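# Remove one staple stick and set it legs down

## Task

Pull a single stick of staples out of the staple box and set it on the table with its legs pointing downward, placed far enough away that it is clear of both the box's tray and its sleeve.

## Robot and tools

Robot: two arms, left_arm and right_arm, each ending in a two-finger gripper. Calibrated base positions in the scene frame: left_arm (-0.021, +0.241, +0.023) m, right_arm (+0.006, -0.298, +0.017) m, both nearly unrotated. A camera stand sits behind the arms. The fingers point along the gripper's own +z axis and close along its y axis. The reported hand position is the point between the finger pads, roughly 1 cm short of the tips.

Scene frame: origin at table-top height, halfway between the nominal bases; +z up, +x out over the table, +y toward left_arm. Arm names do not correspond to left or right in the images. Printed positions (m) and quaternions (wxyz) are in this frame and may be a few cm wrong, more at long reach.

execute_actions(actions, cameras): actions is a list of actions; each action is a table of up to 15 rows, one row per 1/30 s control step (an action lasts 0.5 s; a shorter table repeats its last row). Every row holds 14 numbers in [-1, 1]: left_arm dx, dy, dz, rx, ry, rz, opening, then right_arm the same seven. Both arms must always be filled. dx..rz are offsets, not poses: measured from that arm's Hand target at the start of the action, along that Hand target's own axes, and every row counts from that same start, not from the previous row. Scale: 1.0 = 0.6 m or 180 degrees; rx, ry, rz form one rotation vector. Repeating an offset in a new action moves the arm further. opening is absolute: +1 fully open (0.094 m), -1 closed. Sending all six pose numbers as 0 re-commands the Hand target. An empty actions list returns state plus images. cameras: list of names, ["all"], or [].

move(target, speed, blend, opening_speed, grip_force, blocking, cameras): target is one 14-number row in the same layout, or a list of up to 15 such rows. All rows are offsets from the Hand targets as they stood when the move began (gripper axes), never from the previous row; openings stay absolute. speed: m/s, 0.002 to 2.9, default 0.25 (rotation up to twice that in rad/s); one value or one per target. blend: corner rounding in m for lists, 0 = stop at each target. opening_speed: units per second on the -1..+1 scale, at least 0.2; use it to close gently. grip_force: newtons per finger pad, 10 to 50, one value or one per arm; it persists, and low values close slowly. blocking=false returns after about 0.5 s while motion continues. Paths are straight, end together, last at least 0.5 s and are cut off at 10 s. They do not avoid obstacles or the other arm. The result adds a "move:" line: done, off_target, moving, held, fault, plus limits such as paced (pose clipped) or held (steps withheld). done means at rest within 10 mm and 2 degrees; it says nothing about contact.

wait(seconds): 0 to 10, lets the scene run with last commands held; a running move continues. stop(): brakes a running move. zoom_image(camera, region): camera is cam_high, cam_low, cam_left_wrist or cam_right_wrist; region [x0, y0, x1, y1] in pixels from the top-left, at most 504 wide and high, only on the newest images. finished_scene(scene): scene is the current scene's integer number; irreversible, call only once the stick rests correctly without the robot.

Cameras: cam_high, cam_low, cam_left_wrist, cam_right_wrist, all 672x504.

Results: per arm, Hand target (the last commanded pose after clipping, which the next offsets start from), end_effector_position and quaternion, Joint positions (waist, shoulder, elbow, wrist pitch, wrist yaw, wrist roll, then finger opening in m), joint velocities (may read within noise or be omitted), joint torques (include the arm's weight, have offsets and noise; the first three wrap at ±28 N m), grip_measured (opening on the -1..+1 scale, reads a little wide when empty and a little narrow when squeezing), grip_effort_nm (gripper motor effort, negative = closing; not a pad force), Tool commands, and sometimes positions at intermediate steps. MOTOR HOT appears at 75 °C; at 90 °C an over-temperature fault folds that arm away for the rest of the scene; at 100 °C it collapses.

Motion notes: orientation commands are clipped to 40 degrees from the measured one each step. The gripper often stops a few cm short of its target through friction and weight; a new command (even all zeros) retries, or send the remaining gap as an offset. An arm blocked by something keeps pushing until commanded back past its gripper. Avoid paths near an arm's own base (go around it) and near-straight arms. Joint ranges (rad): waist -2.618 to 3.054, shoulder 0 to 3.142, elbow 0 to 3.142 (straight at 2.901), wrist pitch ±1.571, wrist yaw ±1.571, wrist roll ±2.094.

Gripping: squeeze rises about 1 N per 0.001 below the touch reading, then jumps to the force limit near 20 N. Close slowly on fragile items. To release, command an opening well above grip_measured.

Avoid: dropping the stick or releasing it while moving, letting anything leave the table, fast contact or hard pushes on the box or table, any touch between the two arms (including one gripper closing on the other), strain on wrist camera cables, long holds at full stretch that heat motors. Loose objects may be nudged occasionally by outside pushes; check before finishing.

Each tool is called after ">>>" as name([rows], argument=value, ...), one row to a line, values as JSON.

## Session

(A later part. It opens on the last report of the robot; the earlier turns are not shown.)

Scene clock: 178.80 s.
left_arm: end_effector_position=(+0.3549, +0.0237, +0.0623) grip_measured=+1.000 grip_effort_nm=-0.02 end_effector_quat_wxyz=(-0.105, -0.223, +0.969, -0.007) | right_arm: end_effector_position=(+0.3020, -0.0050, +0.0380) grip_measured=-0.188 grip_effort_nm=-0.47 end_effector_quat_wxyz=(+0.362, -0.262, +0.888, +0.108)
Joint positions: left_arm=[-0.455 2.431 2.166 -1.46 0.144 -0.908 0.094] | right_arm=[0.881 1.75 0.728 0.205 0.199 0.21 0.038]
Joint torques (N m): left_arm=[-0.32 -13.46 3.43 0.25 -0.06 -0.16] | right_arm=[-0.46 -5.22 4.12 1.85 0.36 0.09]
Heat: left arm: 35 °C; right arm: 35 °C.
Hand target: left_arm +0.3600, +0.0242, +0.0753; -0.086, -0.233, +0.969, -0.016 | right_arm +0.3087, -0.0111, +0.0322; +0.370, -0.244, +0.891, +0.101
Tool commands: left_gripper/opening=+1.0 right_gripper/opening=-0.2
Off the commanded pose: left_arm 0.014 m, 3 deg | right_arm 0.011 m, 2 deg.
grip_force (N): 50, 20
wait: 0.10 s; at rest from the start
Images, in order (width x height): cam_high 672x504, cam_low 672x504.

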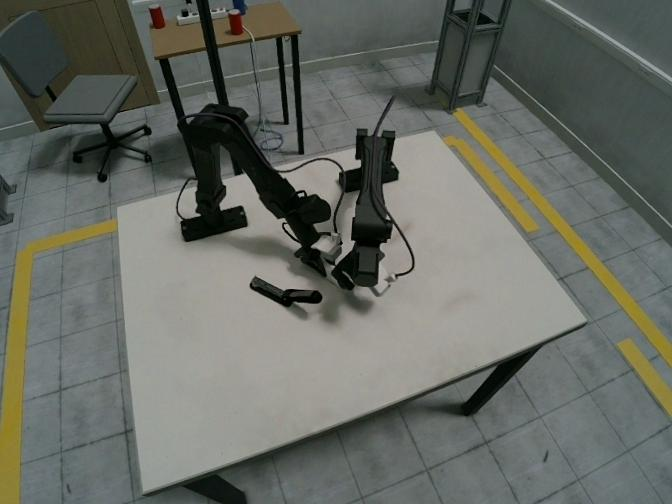

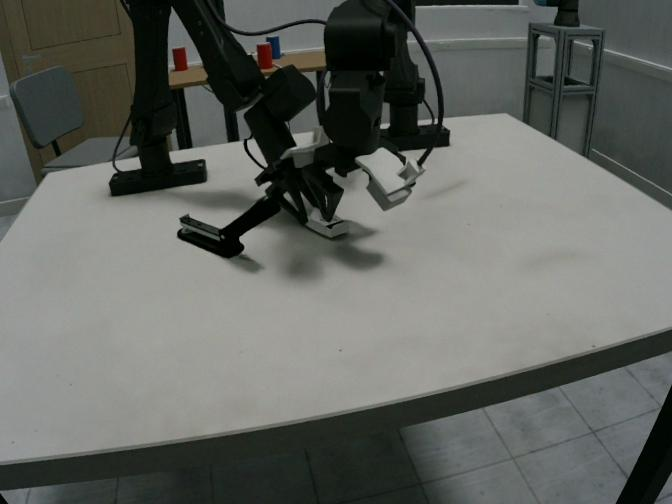

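>>> move(target=[0.016,-0.013,0.0235,0.0327,0,0.0063,1,0,0,0,0,0,0,-0.2], cameras=["cam_low","cam_left_wrist","cam_right_wrist"], speed=0.06)

>>> zoom_image(camera="cam_low", region=[280, 150, 400, 240])

Scene clock: 192.43 s.
left_arm: end_effector_position=(+0.3468, +0.0208, +0.0405) grip_measured=+1.000 grip_effort_nm=-0.02 end_effector_quat_wxyz=(-0.096, -0.222, +0.970, -0.037) | right_arm: end_effector_position=(+0.3020, -0.0050, +0.0380) grip_measured=-0.188 grip_effort_nm=-0.47 end_effector_quat_wxyz=(+0.362, -0.262, +0.888, +0.108)
Joint positions: left_arm=[-0.455 2.346 1.932 -1.259 0.18 -0.908 0.094] | right_arm=[0.881 1.75 0.728 0.205 0.199 0.21 0.038]
Joint torques (N m): left_arm=[-0.9 -14.87 3.37 0.41 0.22 -0.18] | right_arm=[-0.46 -5.22 4.14 1.86 0.35 0.09]
Heat: left arm: 35 °C; right arm: 35 °C.
Hand target: left_arm +0.3529, +0.0119, +0.0630; -0.074, -0.227, +0.969, -0.067 | right_arm +0.3087, -0.0111, +0.0322; +0.370, -0.244, +0.891, +0.101
Off the commanded pose: left_arm 0.025 m, 4 deg | right_arm 0.011 m, 2 deg.
grip_force (N): 50, 20
move: off_target (left_arm, right_arm)
Images, in order (width x height): cam_low 672x504, cam_left_wrist 672x504, cam_right_wrist 672x504.

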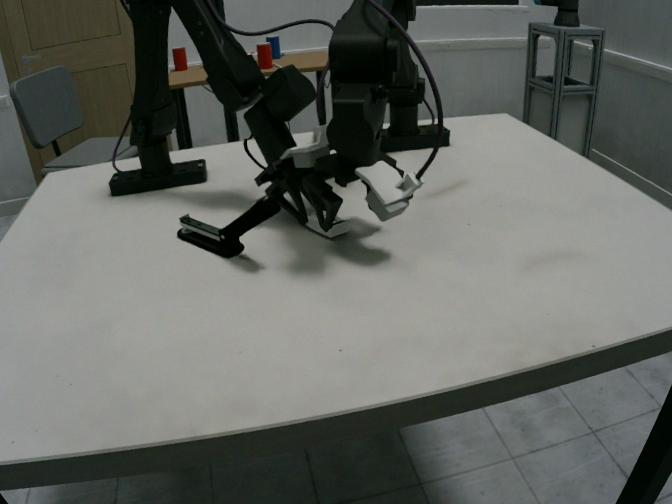

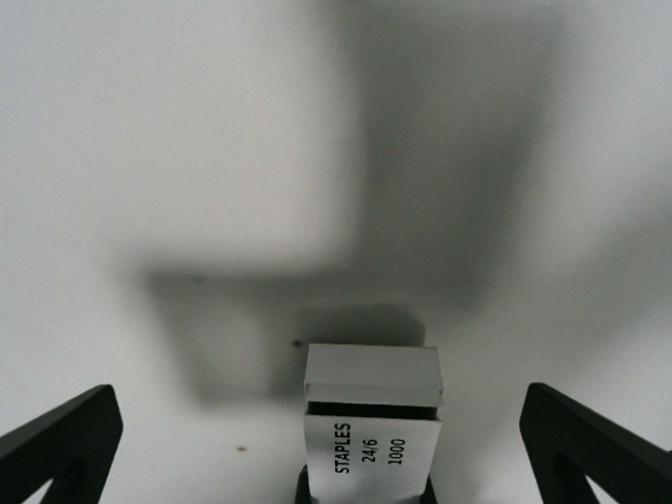

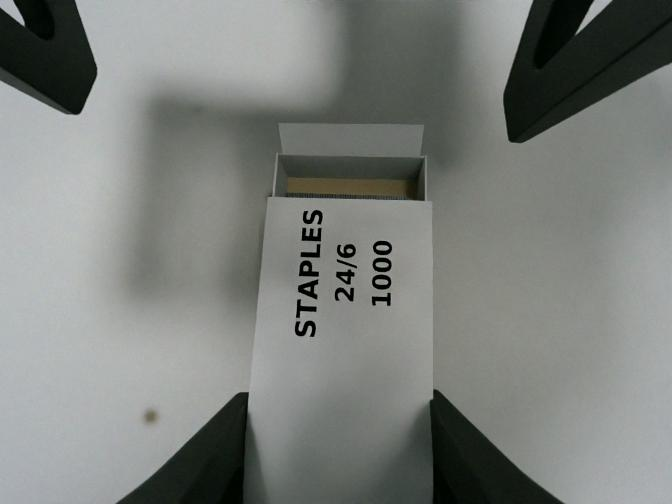

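Scaled by 4.200 from the camera's 672x504 image, which has a finer 960x720 frame.

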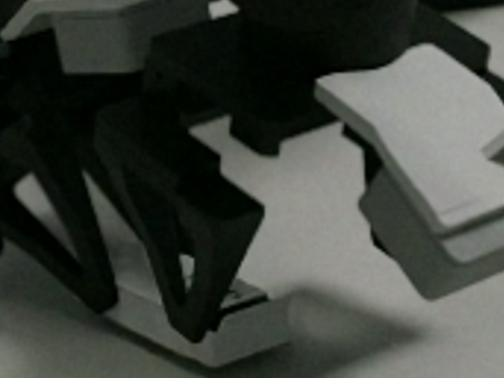

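>>> move(target=[0.006,-0.02,0.0215,0.003,0,-0.0163,1,0,0,0,0,0,0,-0.2], cameras=["cam_low","cam_left_wrist","cam_right_wrist"], speed=0.06)

>>> zoom_image(camera="cam_low", region=[280, 150, 400, 240])

Scene clock: 203.70 s.
left_arm: end_effector_position=(+0.3469, +0.0050, +0.0401) grip_measured=+1.000 grip_effort_nm=-0.02 end_effector_quat_wxyz=(-0.088, -0.246, +0.964, -0.046) | right_arm: end_effector_position=(+0.3020, -0.0050, +0.0380) grip_measured=-0.188 grip_effort_nm=-0.47 end_effector_quat_wxyz=(+0.362, -0.262, +0.888, +0.108)
Joint positions: left_arm=[-0.484 2.346 1.932 -1.226 0.187 -0.988 0.094] | right_arm=[0.881 1.75 0.728 0.205 0.199 0.21 0.038]
Joint torques (N m): left_arm=[-0.65 -12.25 3.9 0.48 0.21 -0.18] | right_arm=[-0.47 -5.23 4.12 1.86 0.35 0.09]
Heat: left arm: 34 °C; right arm: 35 °C.
Hand target: left_arm +0.3537, -0.0024, +0.0522; -0.074, -0.252, +0.962, -0.069 | right_arm +0.3087, -0.0111, +0.0322; +0.370, -0.244, +0.891, +0.101
Off the commanded pose: left_arm 0.016 m, 3 deg | right_arm 0.011 m, 2 deg.
grip_force (N): 50, 20
move: off_target (left_arm, right_arm)
Images, in order (width x height): cam_low 672x504, cam_left_wrist 672x504, cam_right_wrist 672x504.

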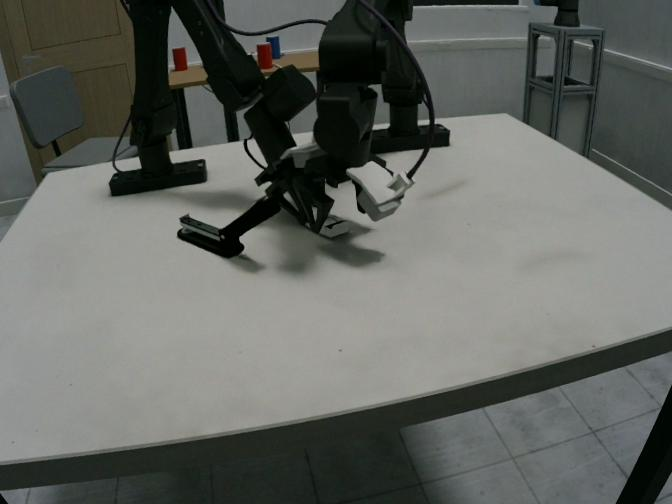

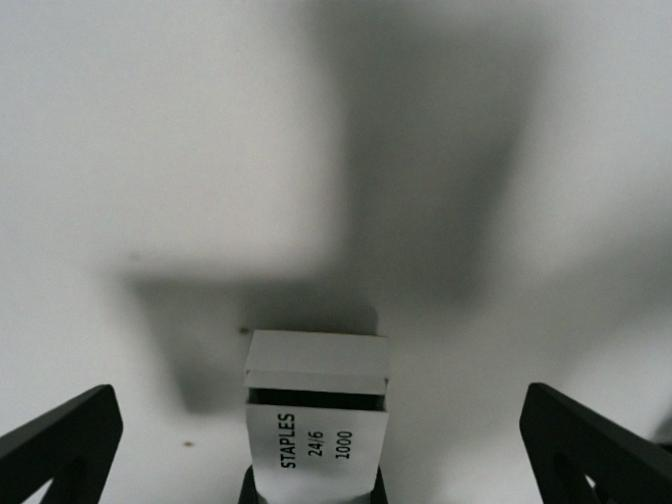

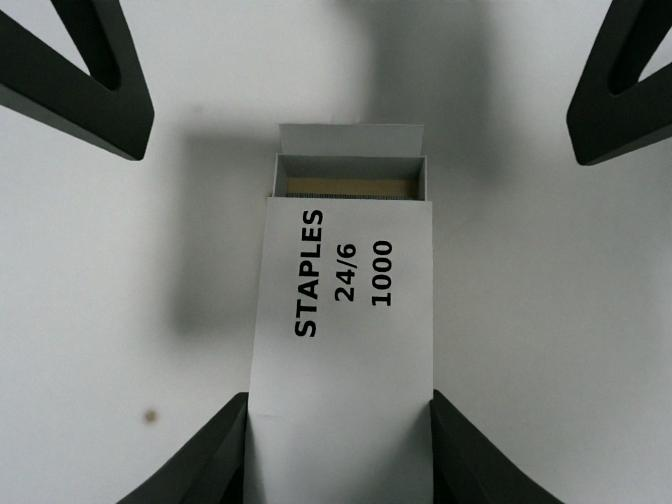

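Scaled by 4.200 from the camera's 672x504 image, which has a finer 960x720 frame.

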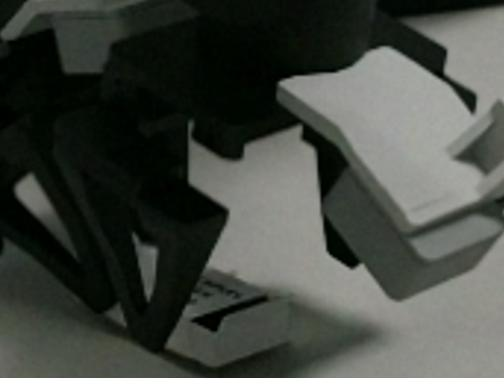

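>>> move(target=[-0.011,0.005,0.0235,0,0,0,1,0,0,0,0,0,0,-0.2], cameras=["cam_low","cam_left_wrist","cam_right_wrist"], speed=0.06)

>>> zoom_image(camera="cam_low", region=[280, 150, 400, 240])

Scene clock: 210.07 s.
left_arm: end_effector_position=(+0.3505, +0.0031, +0.0333) grip_measured=+1.000 grip_effort_nm=-0.02 end_effector_quat_wxyz=(-0.081, -0.245, +0.965, -0.053) | right_arm: end_effector_position=(+0.3020, -0.0050, +0.0380) grip_measured=-0.188 grip_effort_nm=-0.47 end_effector_quat_wxyz=(+0.362, -0.262, +0.888, +0.108)
Joint positions: left_arm=[-0.484 2.346 1.906 -1.178 0.187 -0.988 0.094] | right_arm=[0.881 1.75 0.728 0.205 0.199 0.21 0.038]
Joint torques (N m): left_arm=[0.35 -10.95 3.43 0.53 0.21 -0.07] | right_arm=[-0.46 -5.23 4.11 1.85 0.35 0.09]
Heat: left arm: 34 °C; right arm: 35 °C.
Hand target: left_arm +0.3563, +0.0009, +0.0369; -0.074, -0.252, +0.962, -0.069 | right_arm +0.3087, -0.0111, +0.0322; +0.370, -0.244, +0.891, +0.101
Off the commanded pose: left_arm 0.007 m, 2 deg | right_arm 0.011 m, 2 deg.
grip_force (N): 50, 20
move: off_target (right_arm)
Images, in order (width x height): cam_low 672x504, cam_left_wrist 672x504, cam_right_wrist 672x504.

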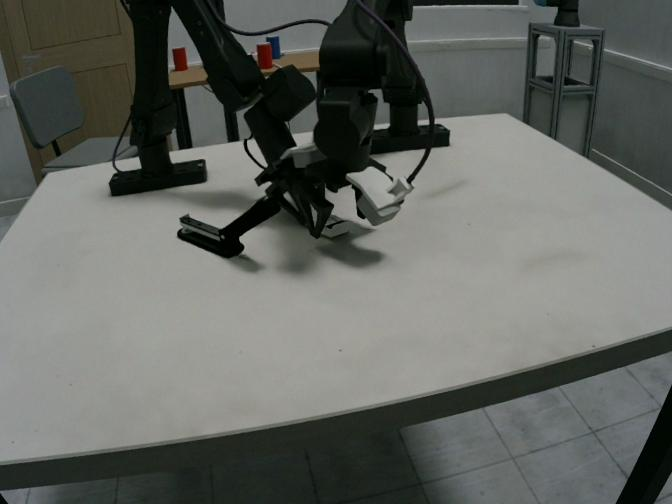

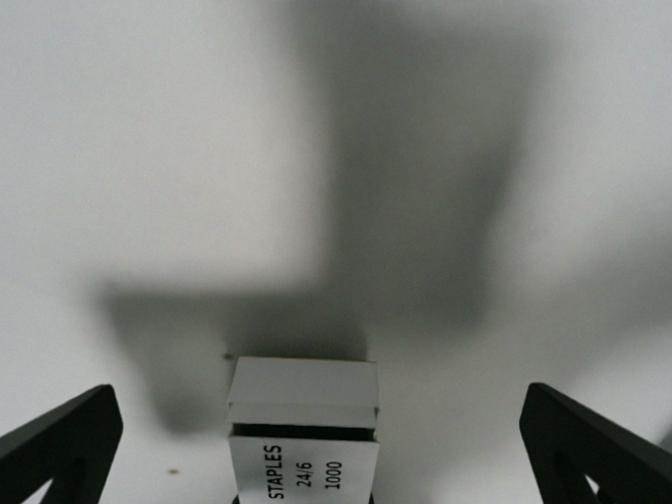

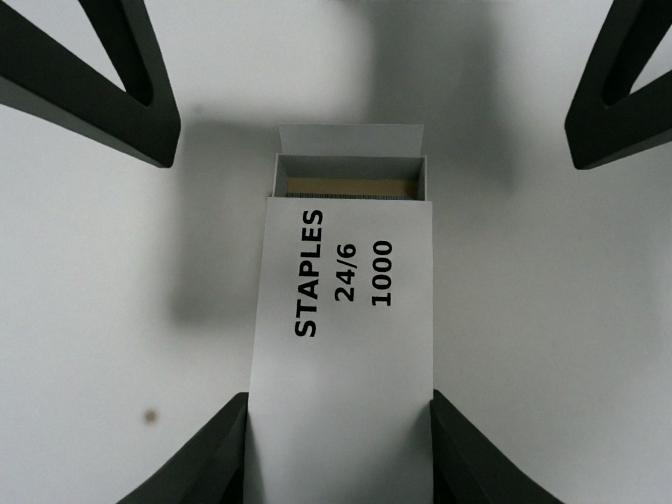

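Scaled by 4.200 from the camera's 672x504 image, which has a finer 960x720 frame.

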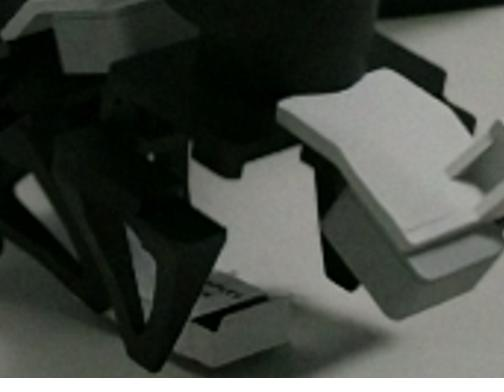

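>>> move(target=[-0.004,0.01,0.0215,0,0,0,1,0,0,0,0,0,0,-0.2], cameras=["cam_low","cam_left_wrist","cam_right_wrist"], speed=0.06)

>>> zoom_image(camera="cam_low", region=[280, 150, 400, 240])

Scene clock: 214.90 s.
left_arm: end_effector_position=(+0.3463, +0.0054, +0.0179) grip_measured=+1.000 grip_effort_nm=-0.02 end_effector_quat_wxyz=(-0.082, -0.245, +0.965, -0.051) | right_arm: end_effector_position=(+0.3020, -0.0050, +0.0380) grip_measured=-0.188 grip_effort_nm=-0.47 end_effector_quat_wxyz=(+0.362, -0.262, +0.888, +0.108)
Joint positions: left_arm=[-0.484 2.346 1.843 -1.12 0.187 -0.988 0.094] | right_arm=[0.881 1.75 0.728 0.205 0.199 0.21 0.038]
Joint torques (N m): left_arm=[0.88 -11.28 3.49 0.5 0.22 -0.05] | right_arm=[-0.46 -5.23 4.14 1.85 0.35 0.09]
Heat: left arm: 34 °C; right arm: 35 °C.
Hand target: left_arm +0.3540, +0.0050, +0.0233; -0.074, -0.252, +0.962, -0.069 | right_arm +0.3087, -0.0111, +0.0322; +0.370, -0.244, +0.891, +0.101
Off the commanded pose: left_arm 0.009 m, 2 deg | right_arm 0.011 m, 2 deg.
grip_force (N): 50, 20
move: off_target (right_arm)
Images, in order (width x height): cam_low 672x504, cam_left_wrist 672x504, cam_right_wrist 672x504.

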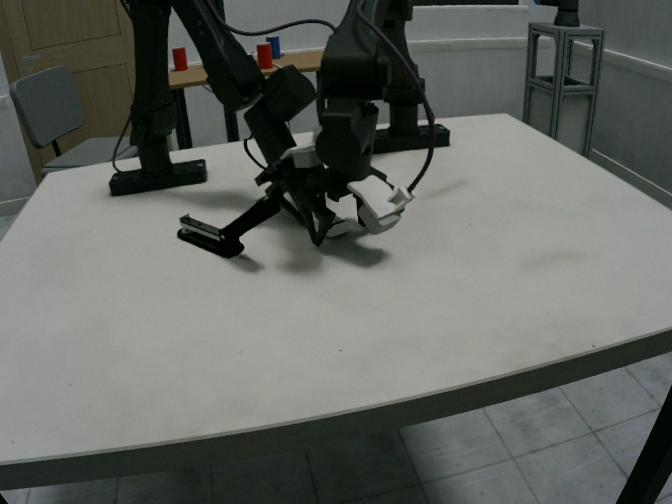

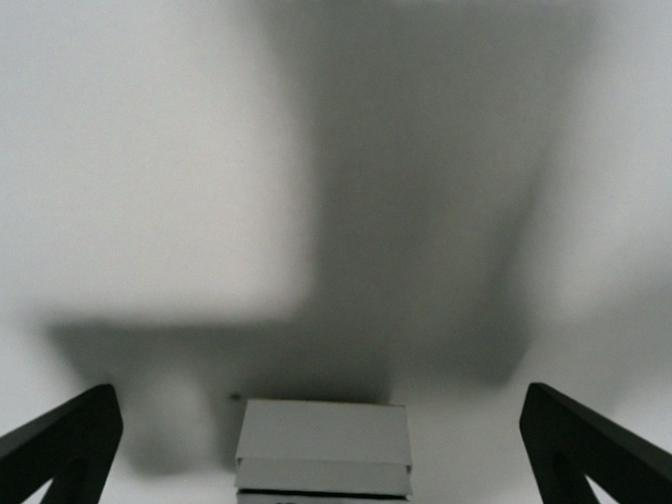

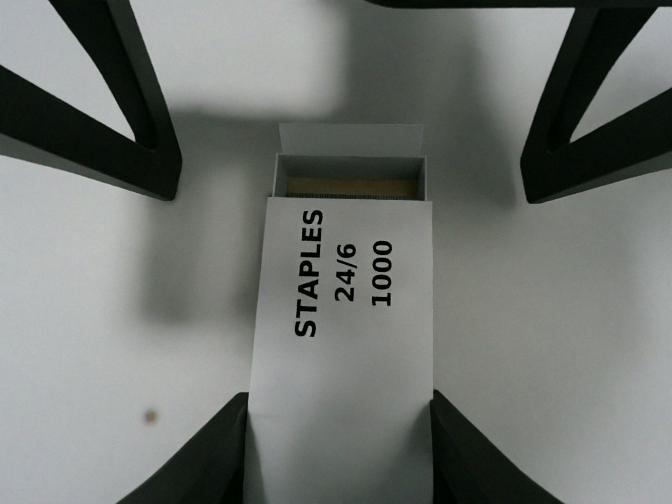

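Scaled by 4.200 from the camera's 672x504 image, which has a finer 960x720 frame.

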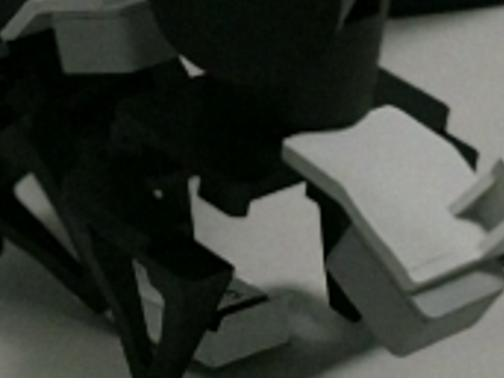

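>>> move(target=[-0.006,0,-0.001,0,0,0,-0.1,0,0,0,0,0,0,-0.2], cameras=["cam_left_wrist","cam_right_wrist"], speed=0.06, opening_speed=0.5, grip_force=[20,20])

Scene clock: 223.60 s.
left_arm: end_effector_position=(+0.3484, +0.0088, +0.0179) grip_measured=-0.098 grip_effort_nm=-0.15 end_effector_quat_wxyz=(-0.082, -0.249, +0.964, -0.052) | right_arm: end_effector_position=(+0.3020, -0.0050, +0.0380) grip_measured=-0.188 grip_effort_nm=-0.47 end_effector_quat_wxyz=(+0.362, -0.262, +0.888, +0.108)
Joint positions: left_arm=[-0.475 2.346 1.843 -1.12 0.187 -0.988 0.042] | right_arm=[0.881 1.75 0.728 0.205 0.199 0.21 0.038]
Joint torques (N m): left_arm=[0.76 -10.59 4.45 0.42 0.23 0.04] | right_arm=[-0.49 -5.23 4.11 1.85 0.36 0.09]
Heat: left arm: 34 °C; right arm: 35 °C.
Hand target: left_arm +0.3572, +0.0069, +0.0232; -0.074, -0.252, +0.962, -0.069 | right_arm +0.3087, -0.0111, +0.0322; +0.370, -0.244, +0.891, +0.101
Off the commanded pose: left_arm 0.010 m, 2 deg | right_arm 0.011 m, 2 deg.
grip_force (N): 20, 20
move: off_target (right_arm)
Images, in order (width x height): cam_left_wrist 672x504, cam_right_wrist 672x504.

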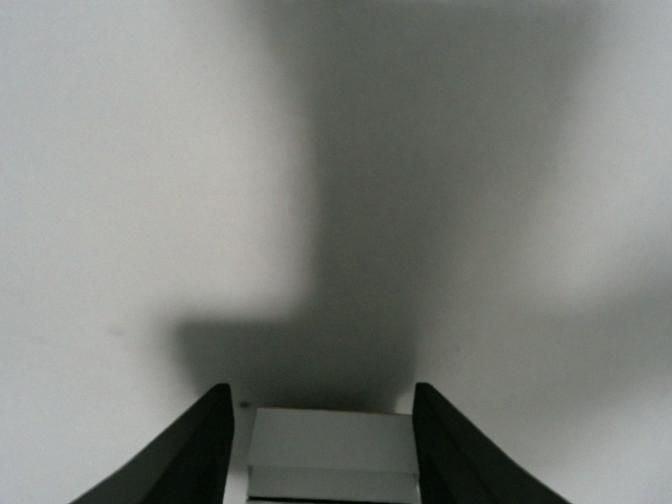

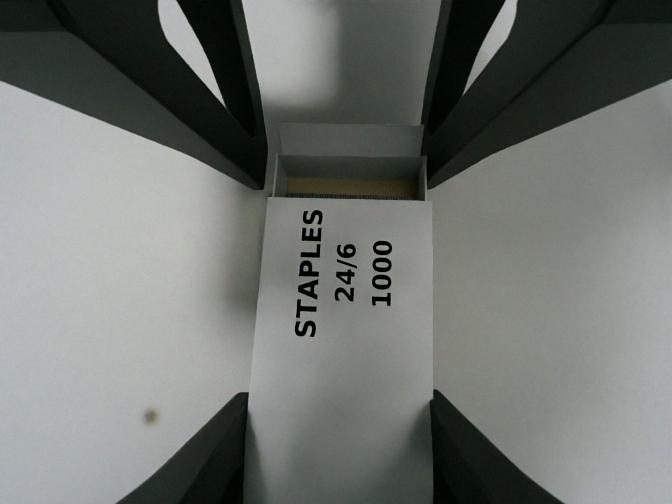

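Very good. Close further.

>>> move(target=[0,0,0,0,0,0,-0.25,0,0,0,0,0,0,-0.2], cameras=["cam_left_wrist","cam_right_wrist"], opening_speed=0.3)

Scene clock: 225.80 s.
left_arm: end_effector_position=(+0.3495, +0.0076, +0.0179) grip_measured=-0.228 grip_effort_nm=-0.50 end_effector_quat_wxyz=(-0.081, -0.249, +0.964, -0.055) | right_arm: end_effector_position=(+0.3022, -0.0048, +0.0383) grip_measured=-0.188 grip_effort_nm=-0.47 end_effector_quat_wxyz=(+0.363, -0.262, +0.888, +0.109)
Joint positions: left_arm=[-0.475 2.346 1.843 -1.114 0.19 -0.988 0.036] | right_arm=[0.881 1.75 0.728 0.207 0.199 0.21 0.038]
Joint torques (N m): left_arm=[0.66 -10.71 4.41 0.35 0.17 0.03] | right_arm=[-0.47 -5.23 4.12 1.85 0.36 0.09]
Heat: left arm: 34 °C; right arm: 35 °C.
Hand target: left_arm +0.3572, +0.0069, +0.0232; -0.074, -0.252, +0.962, -0.069 | right_arm +0.3087, -0.0111, +0.0322; +0.370, -0.244, +0.891, +0.101
Off the commanded pose: left_arm 0.009 m, 2 deg | right_arm 0.011 m, 2 deg.
grip_force (N): 20, 20
move: off_target (right_arm)
Images, in order (width x height): cam_left_wrist 672x504, cam_right_wrist 672x504.

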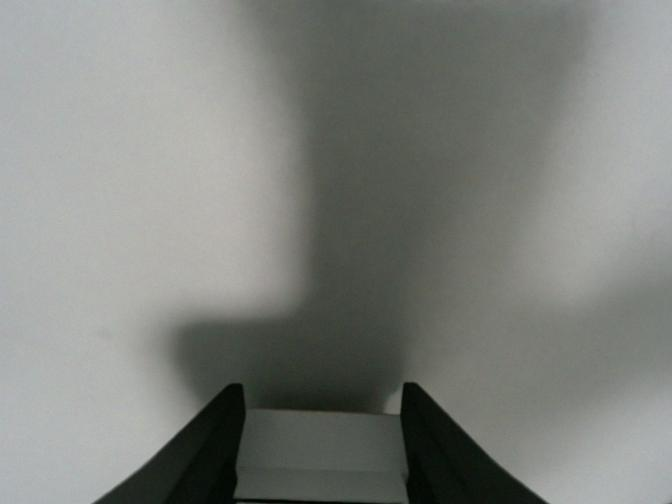

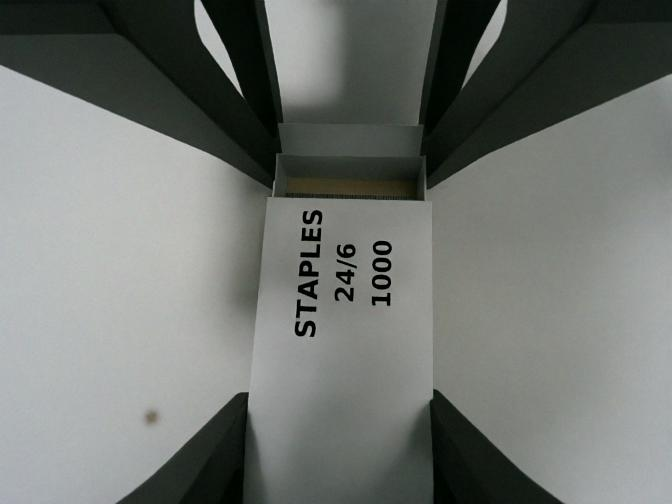

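>>> move(target=[-0.049,0.0035,-0.0085,0,0,0,-0.28,0,0,0,0,0,0,-0.22], cameras=["cam_low","cam_left_wrist","cam_right_wrist"], speed=0.04)

Scene clock: 229.73 s.
left_arm: end_effector_position=(+0.3593, +0.0108, +0.0207) grip_measured=-0.229 grip_effort_nm=-0.50 end_effector_quat_wxyz=(-0.104, -0.253, +0.959, -0.070) | right_arm: end_effector_position=(+0.3103, -0.0031, +0.0452) grip_measured=-0.196 grip_effort_nm=-0.47 end_effector_quat_wxyz=(+0.380, -0.253, +0.882, +0.115)
Joint positions: left_arm=[-0.438 2.396 1.932 -1.177 0.241 -0.957 0.036] | right_arm=[0.87 1.75 0.728 0.247 0.202 0.21 0.038]
Joint torques (N m): left_arm=[2.66 -9.46 6.79 0.32 -0.19 0.19] | right_arm=[-0.36 -5.37 4.1 1.49 0.31 0.09]
Heat: left arm: 34 °C; right arm: 35 °C.
Hand target: left_arm +0.3820, +0.0235, +0.0228; -0.074, -0.252, +0.962, -0.069 | right_arm +0.3087, -0.0111, +0.0322; +0.370, -0.244, +0.891, +0.101
Off the commanded pose: left_arm 0.026 m, 3 deg | right_arm 0.015 m, 2 deg.
grip_force (N): 20, 20
move: off_target (left_arm, right_arm)
Images, in order (width x height): cam_low 672x504, cam_left_wrist 672x504, cam_right_wrist 672x504.

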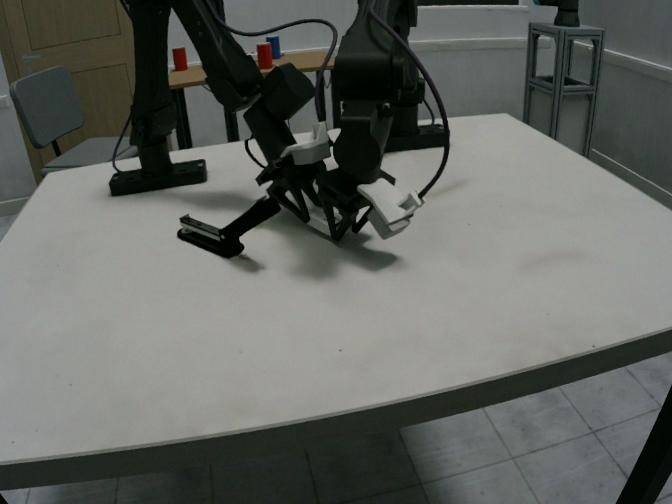

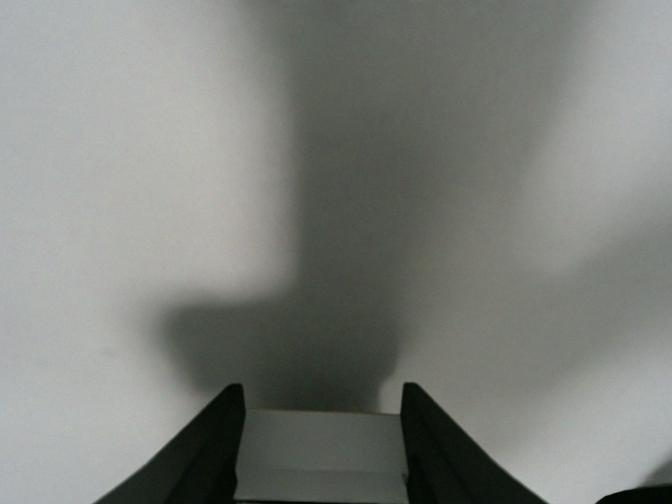

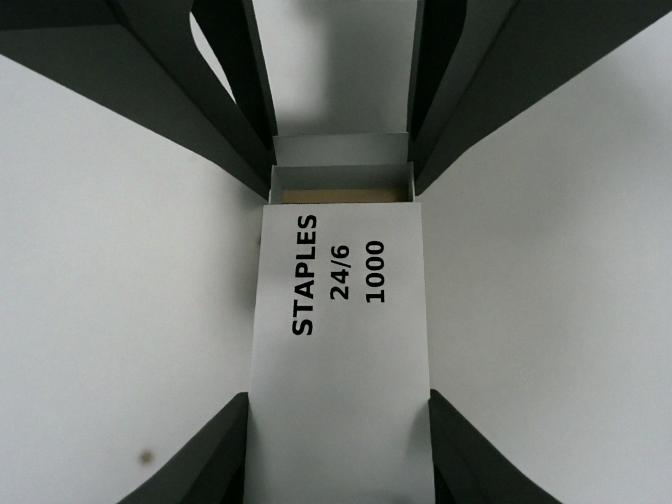

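>>> move(target=[-0.025,0.002,-0.004,0,0,0,-0.28,0.018,0,-0.018,0,0,0,-0.24], cameras=["cam_low","cam_right_wrist"], speed=0.04)

Scene clock: 234.50 s.
left_arm: end_effector_position=(+0.3598, +0.0102, +0.0208) grip_measured=-0.229 grip_effort_nm=-0.50 end_effector_quat_wxyz=(-0.124, -0.251, +0.957, -0.072) | right_arm: end_effector_position=(+0.3094, -0.0048, +0.0442) grip_measured=-0.197 grip_effort_nm=-0.47 end_effector_quat_wxyz=(+0.393, -0.245, +0.878, +0.123)
Joint positions: left_arm=[-0.428 2.434 1.994 -1.232 0.27 -0.937 0.036] | right_arm=[0.872 1.75 0.688 0.319 0.208 0.22 0.038]
Joint torques (N m): left_arm=[4.37 -9.8 7.06 0.45 -0.47 0.28] | right_arm=[0.61 -8.7 2.7 0.96 0.37 0.1]
Heat: left arm: 35 °C; right arm: 35 °C.
Hand target: left_arm +0.3946, +0.0321, +0.0223; -0.074, -0.252, +0.962, -0.069 | right_arm +0.2956, -0.0188, +0.0322; +0.370, -0.244, +0.891, +0.101
Off the commanded pose: left_arm 0.041 m, 6 deg | right_arm 0.023 m, 4 deg.
grip_force (N): 20, 20
move: off_target (left_arm, right_arm)
Images, in order (width x height): cam_low 672x504, cam_right_wrist 672x504.

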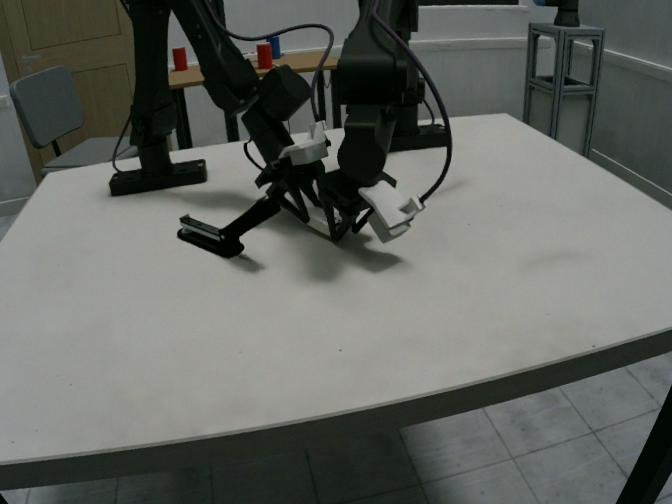

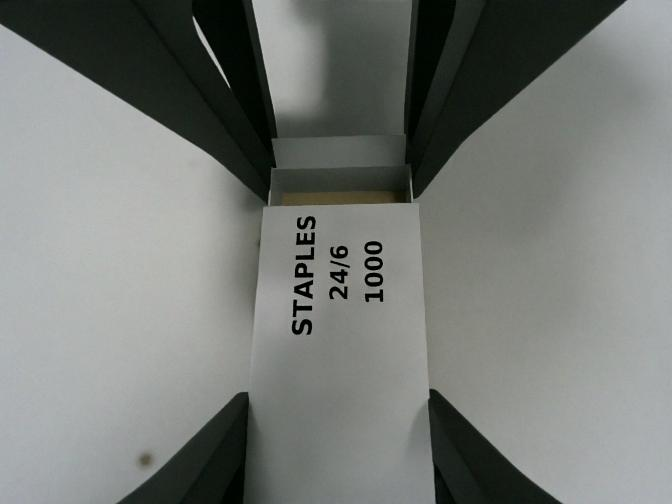

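>>> move(target=[0.045,-0.003,0.007,0,0,0,-0.28,-0.009,0,0.009,0,0,0,-0.15], cameras=["cam_right_wrist"], speed=0.04, grip_force=[20,10], opening_speed=0.3)

Scene clock: 238.33 s.
left_arm: end_effector_position=(+0.3718, +0.0236, +0.0147) grip_measured=-0.229 grip_effort_nm=-0.50 end_effector_quat_wxyz=(-0.091, -0.261, +0.959, -0.064) | right_arm: end_effector_position=(+0.3017, -0.0059, +0.0376) grip_measured=-0.152 grip_effort_nm=0.12 end_effector_quat_wxyz=(+0.381, -0.253, +0.882, +0.118)
Joint positions: left_arm=[-0.411 2.412 1.943 -1.161 0.215 -0.946 0.036] | right_arm=[0.884 1.75 0.681 0.297 0.208 0.22 0.04]
Joint torques (N m): left_arm=[-1.26 -13 2.62 0.43 -0.04 -0.11] | right_arm=[-0.02 -6.89 5.31 1.08 0.32 0.06]
Heat: left arm: 35 °C; right arm: 34 °C.
Hand target: left_arm +0.3718, +0.0170, +0.0232; -0.074, -0.252, +0.962, -0.069 | right_arm +0.3021, -0.0150, +0.0322; +0.370, -0.244, +0.891, +0.101
Off the commanded pose: left_arm 0.011 m, 2 deg | right_arm 0.011 m, 3 deg.
grip_force (N): 20, 10
move: off_target (left_arm, right_arm)
Images, in order (width x height): cam_right_wrist 672x504.

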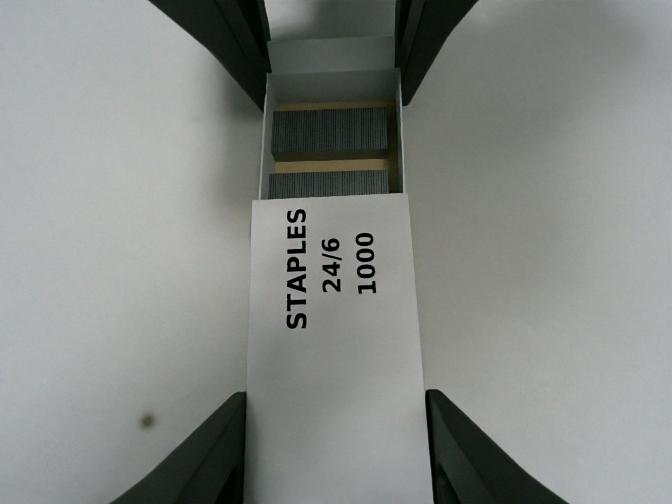

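>>> move(target=[-0.028,0.003,-0.004,0,0,0,-0.28,0,0,0,0,0,0,-0.15], cameras=["cam_right_wrist","cam_low"], speed=0.04)

Scene clock: 242.13 s.
left_arm: end_effector_position=(+0.3755, +0.0228, +0.0174) grip_measured=-0.229 grip_effort_nm=-0.50 end_effector_quat_wxyz=(-0.084, -0.252, +0.962, -0.067) | right_arm: end_effector_position=(+0.3015, -0.0061, +0.0374) grip_measured=-0.152 grip_effort_nm=0.12 end_effector_quat_wxyz=(+0.380, -0.253, +0.882, +0.118)
Joint positions: left_arm=[-0.411 2.412 1.955 -1.161 0.21 -0.929 0.036] | right_arm=[0.884 1.75 0.681 0.296 0.208 0.22 0.04]
Joint torques (N m): left_arm=[0.95 -9.8 6.54 0.12 -0.03 0.09] | right_arm=[-0.02 -6.89 5.33 1.09 0.31 0.05]
Heat: left arm: 35 °C; right arm: 34 °C.
Hand target: left_arm +0.3856, +0.0269, +0.0224; -0.074, -0.252, +0.962, -0.069 | right_arm +0.3021, -0.0150, +0.0322; +0.370, -0.244, +0.891, +0.101
Off the commanded pose: left_arm 0.012 m, 1 deg | right_arm 0.010 m, 3 deg.
grip_force (N): 20, 10
move: off_target (left_arm, right_arm)
Images, in order (width x height): cam_low 672x504, cam_right_wrist 672x504.

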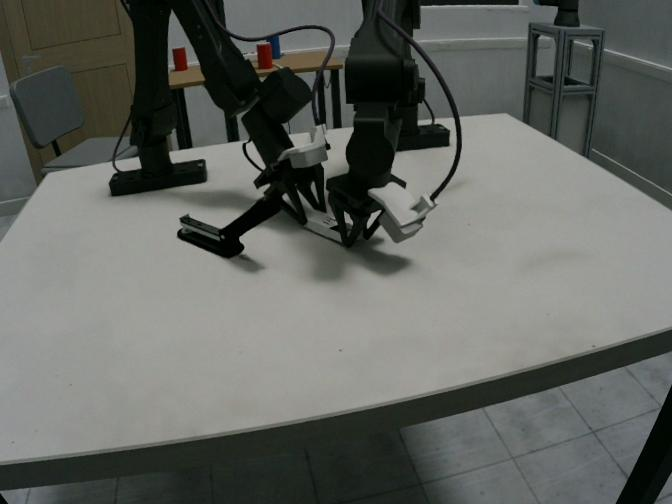

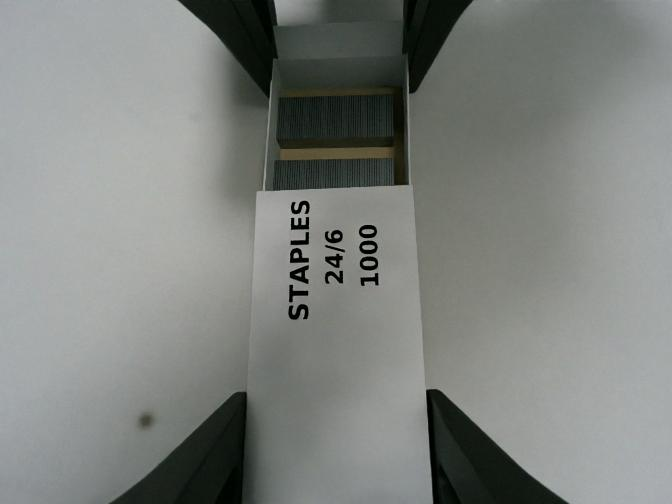

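>>> zoom_image(camera="cam_right_wrist", region=[240, 0, 440, 200])

Scaled by 2.520 from the camera's 672x504 image, which has a finer 960x720 frame.

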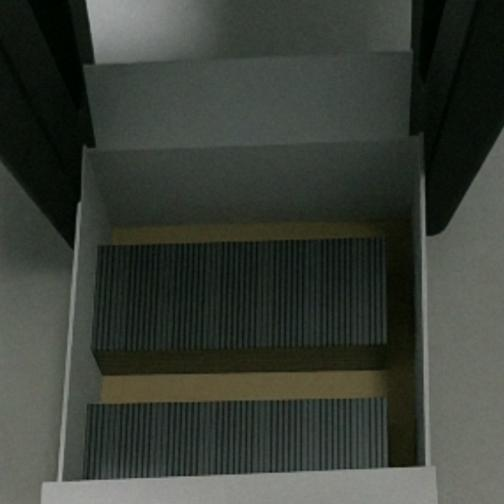

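>>> move(target=[0.003,0,0.005,0,0,0,-0.28,0.006,0,0.006,0,0,0,-0.15], cameras=["cam_low"], speed=0.03)

>>> zoom_image(camera="cam_low", region=[280, 170, 400, 260])

Scene clock: 265.40 s.
left_arm: end_effector_position=(+0.3755, +0.0228, +0.0174) grip_measured=-0.229 grip_effort_nm=-0.50 end_effector_quat_wxyz=(-0.084, -0.252, +0.962, -0.067) | right_arm: end_effector_position=(+0.3015, -0.0061, +0.0374) grip_measured=-0.152 grip_effort_nm=0.12 end_effector_quat_wxyz=(+0.380, -0.253, +0.882, +0.118)
Joint positions: left_arm=[-0.411 2.412 1.955 -1.161 0.21 -0.929 0.036] | right_arm=[0.884 1.75 0.681 0.296 0.208 0.22 0.04]
Joint torques (N m): left_arm=[0.39 -10.02 5.45 0.22 -0.01 0.06] | right_arm=[-0.02 -5.53 4.75 1.31 0.32 0.06]
Heat: left arm: 35 °C; right arm: 33 °C.
Hand target: left_arm +0.3838, +0.0256, +0.0198; -0.074, -0.252, +0.962, -0.069 | right_arm +0.3022, -0.0150, +0.0271; +0.370, -0.244, +0.891, +0.101
Off the commanded pose: left_arm 0.009 m, 1 deg | right_arm 0.014 m, 3 deg.
grip_force (N): 20, 10
move: off_target (right_arm)
Images, in order (width x height): cam_low 672x504.

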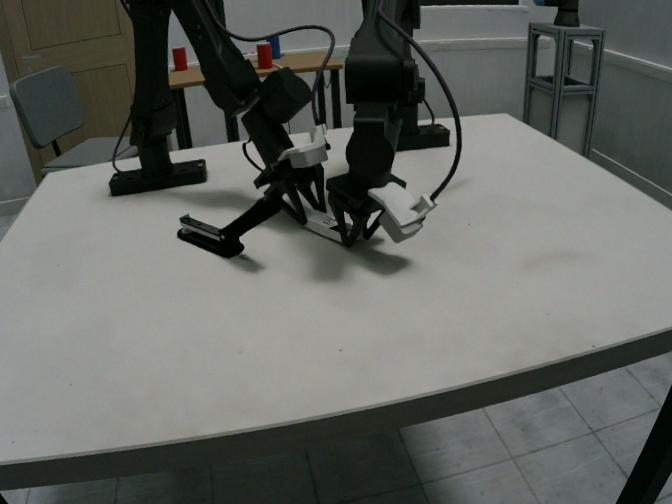

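Scaled by 4.200 from the camera's 672x504 image, which has a finer 960x720 frame.

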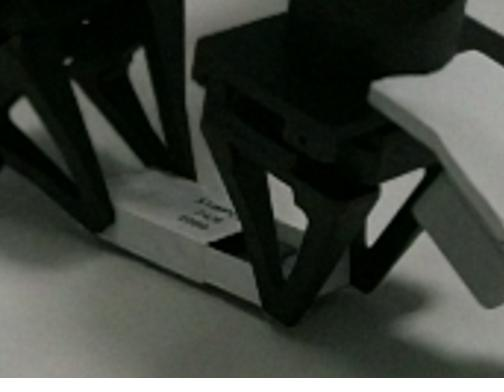

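>>> move([
  [0,0,0,0,0,0,0.1,0,0,0,0,0,0,-0.15],
  [0.02,0,-0.121,0,0,0,0.1,0,0,0,0,0,0,-0.15],
], cameras=["all"], speed=0.08, opening_speed=0.4)

>>> zoom_image(camera="cam_right_wrist", region=[240, 0, 440, 200])

Scene clock: 272.50 s.
left_arm: end_effector_position=(+0.3694, +0.0288, +0.0624) grip_measured=+0.098 grip_effort_nm=0.10 end_effector_quat_wxyz=(-0.105, -0.253, +0.960, -0.050) | right_arm: end_effector_position=(+0.3015, -0.0061, +0.0374) grip_measured=-0.152 grip_effort_nm=0.12 end_effector_quat_wxyz=(+0.380, -0.253, +0.882, +0.118)
Joint positions: left_arm=[-0.405 2.412 2.132 -1.394 0.209 -0.92 0.052] | right_arm=[0.884 1.75 0.681 0.296 0.208 0.22 0.04]
Joint torques (N m): left_arm=[0.87 -14.63 6.68 -0.03 -0.01 0.07] | right_arm=[-0.01 -5.52 4.78 1.31 0.31 0.05]
Heat: left arm: 35 °C; right arm: 33 °C.
Hand target: left_arm +0.3813, +0.0323, +0.0930; -0.074, -0.252, +0.962, -0.069 | right_arm +0.3022, -0.0150, +0.0271; +0.370, -0.244, +0.891, +0.101
Off the commanded pose: left_arm 0.033 m, 4 deg | right_arm 0.014 m, 3 deg.
grip_force (N): 20, 10
move: off_target (left_arm, right_arm)

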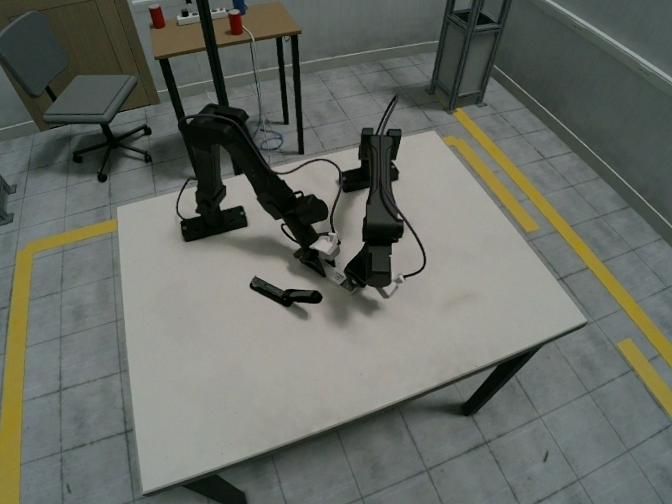

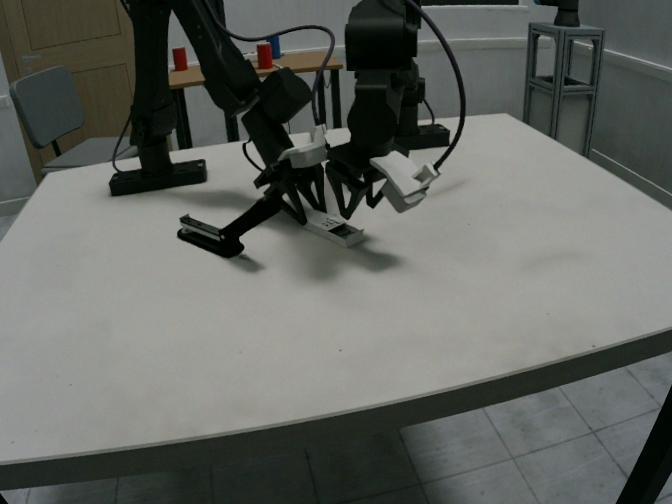

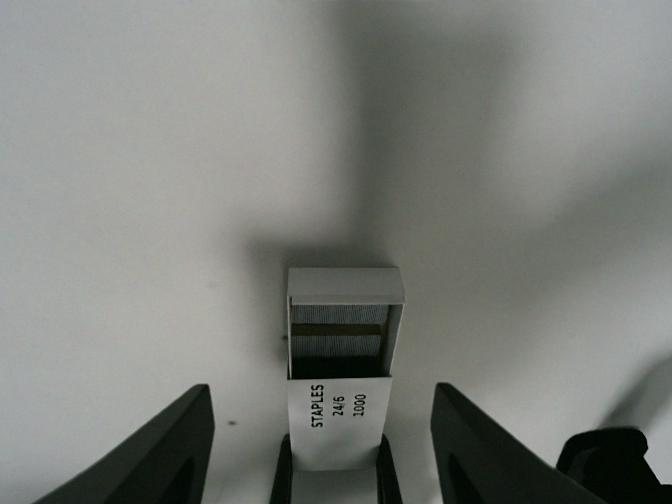

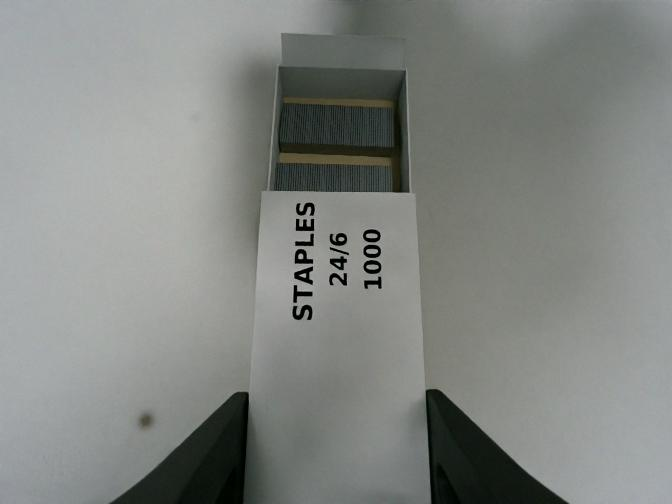

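Scaled by 2.520 from the camera's 672x504 image, which has a finer 960x720 frame.

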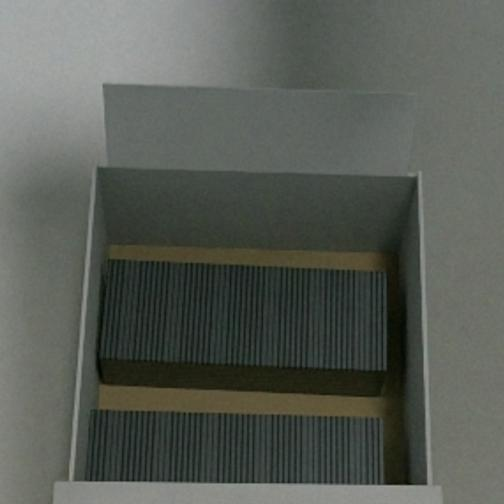

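>>> zoom_image(camera="cam_left_wrist", region=[180, 250, 480, 475])

>>> zoom_image(camera="cam_low", region=[300, 160, 380, 250])

Scaled by 1.680 from the camera's 672x504 image, which has a finer 960x720 frame.

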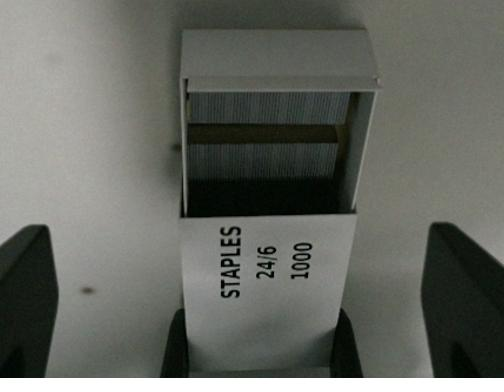

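Scaled by 5.600 from the camera's 672x504 image, which has a finer 960x720 frame.

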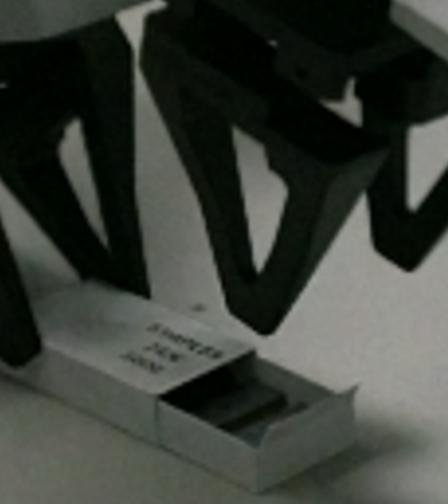

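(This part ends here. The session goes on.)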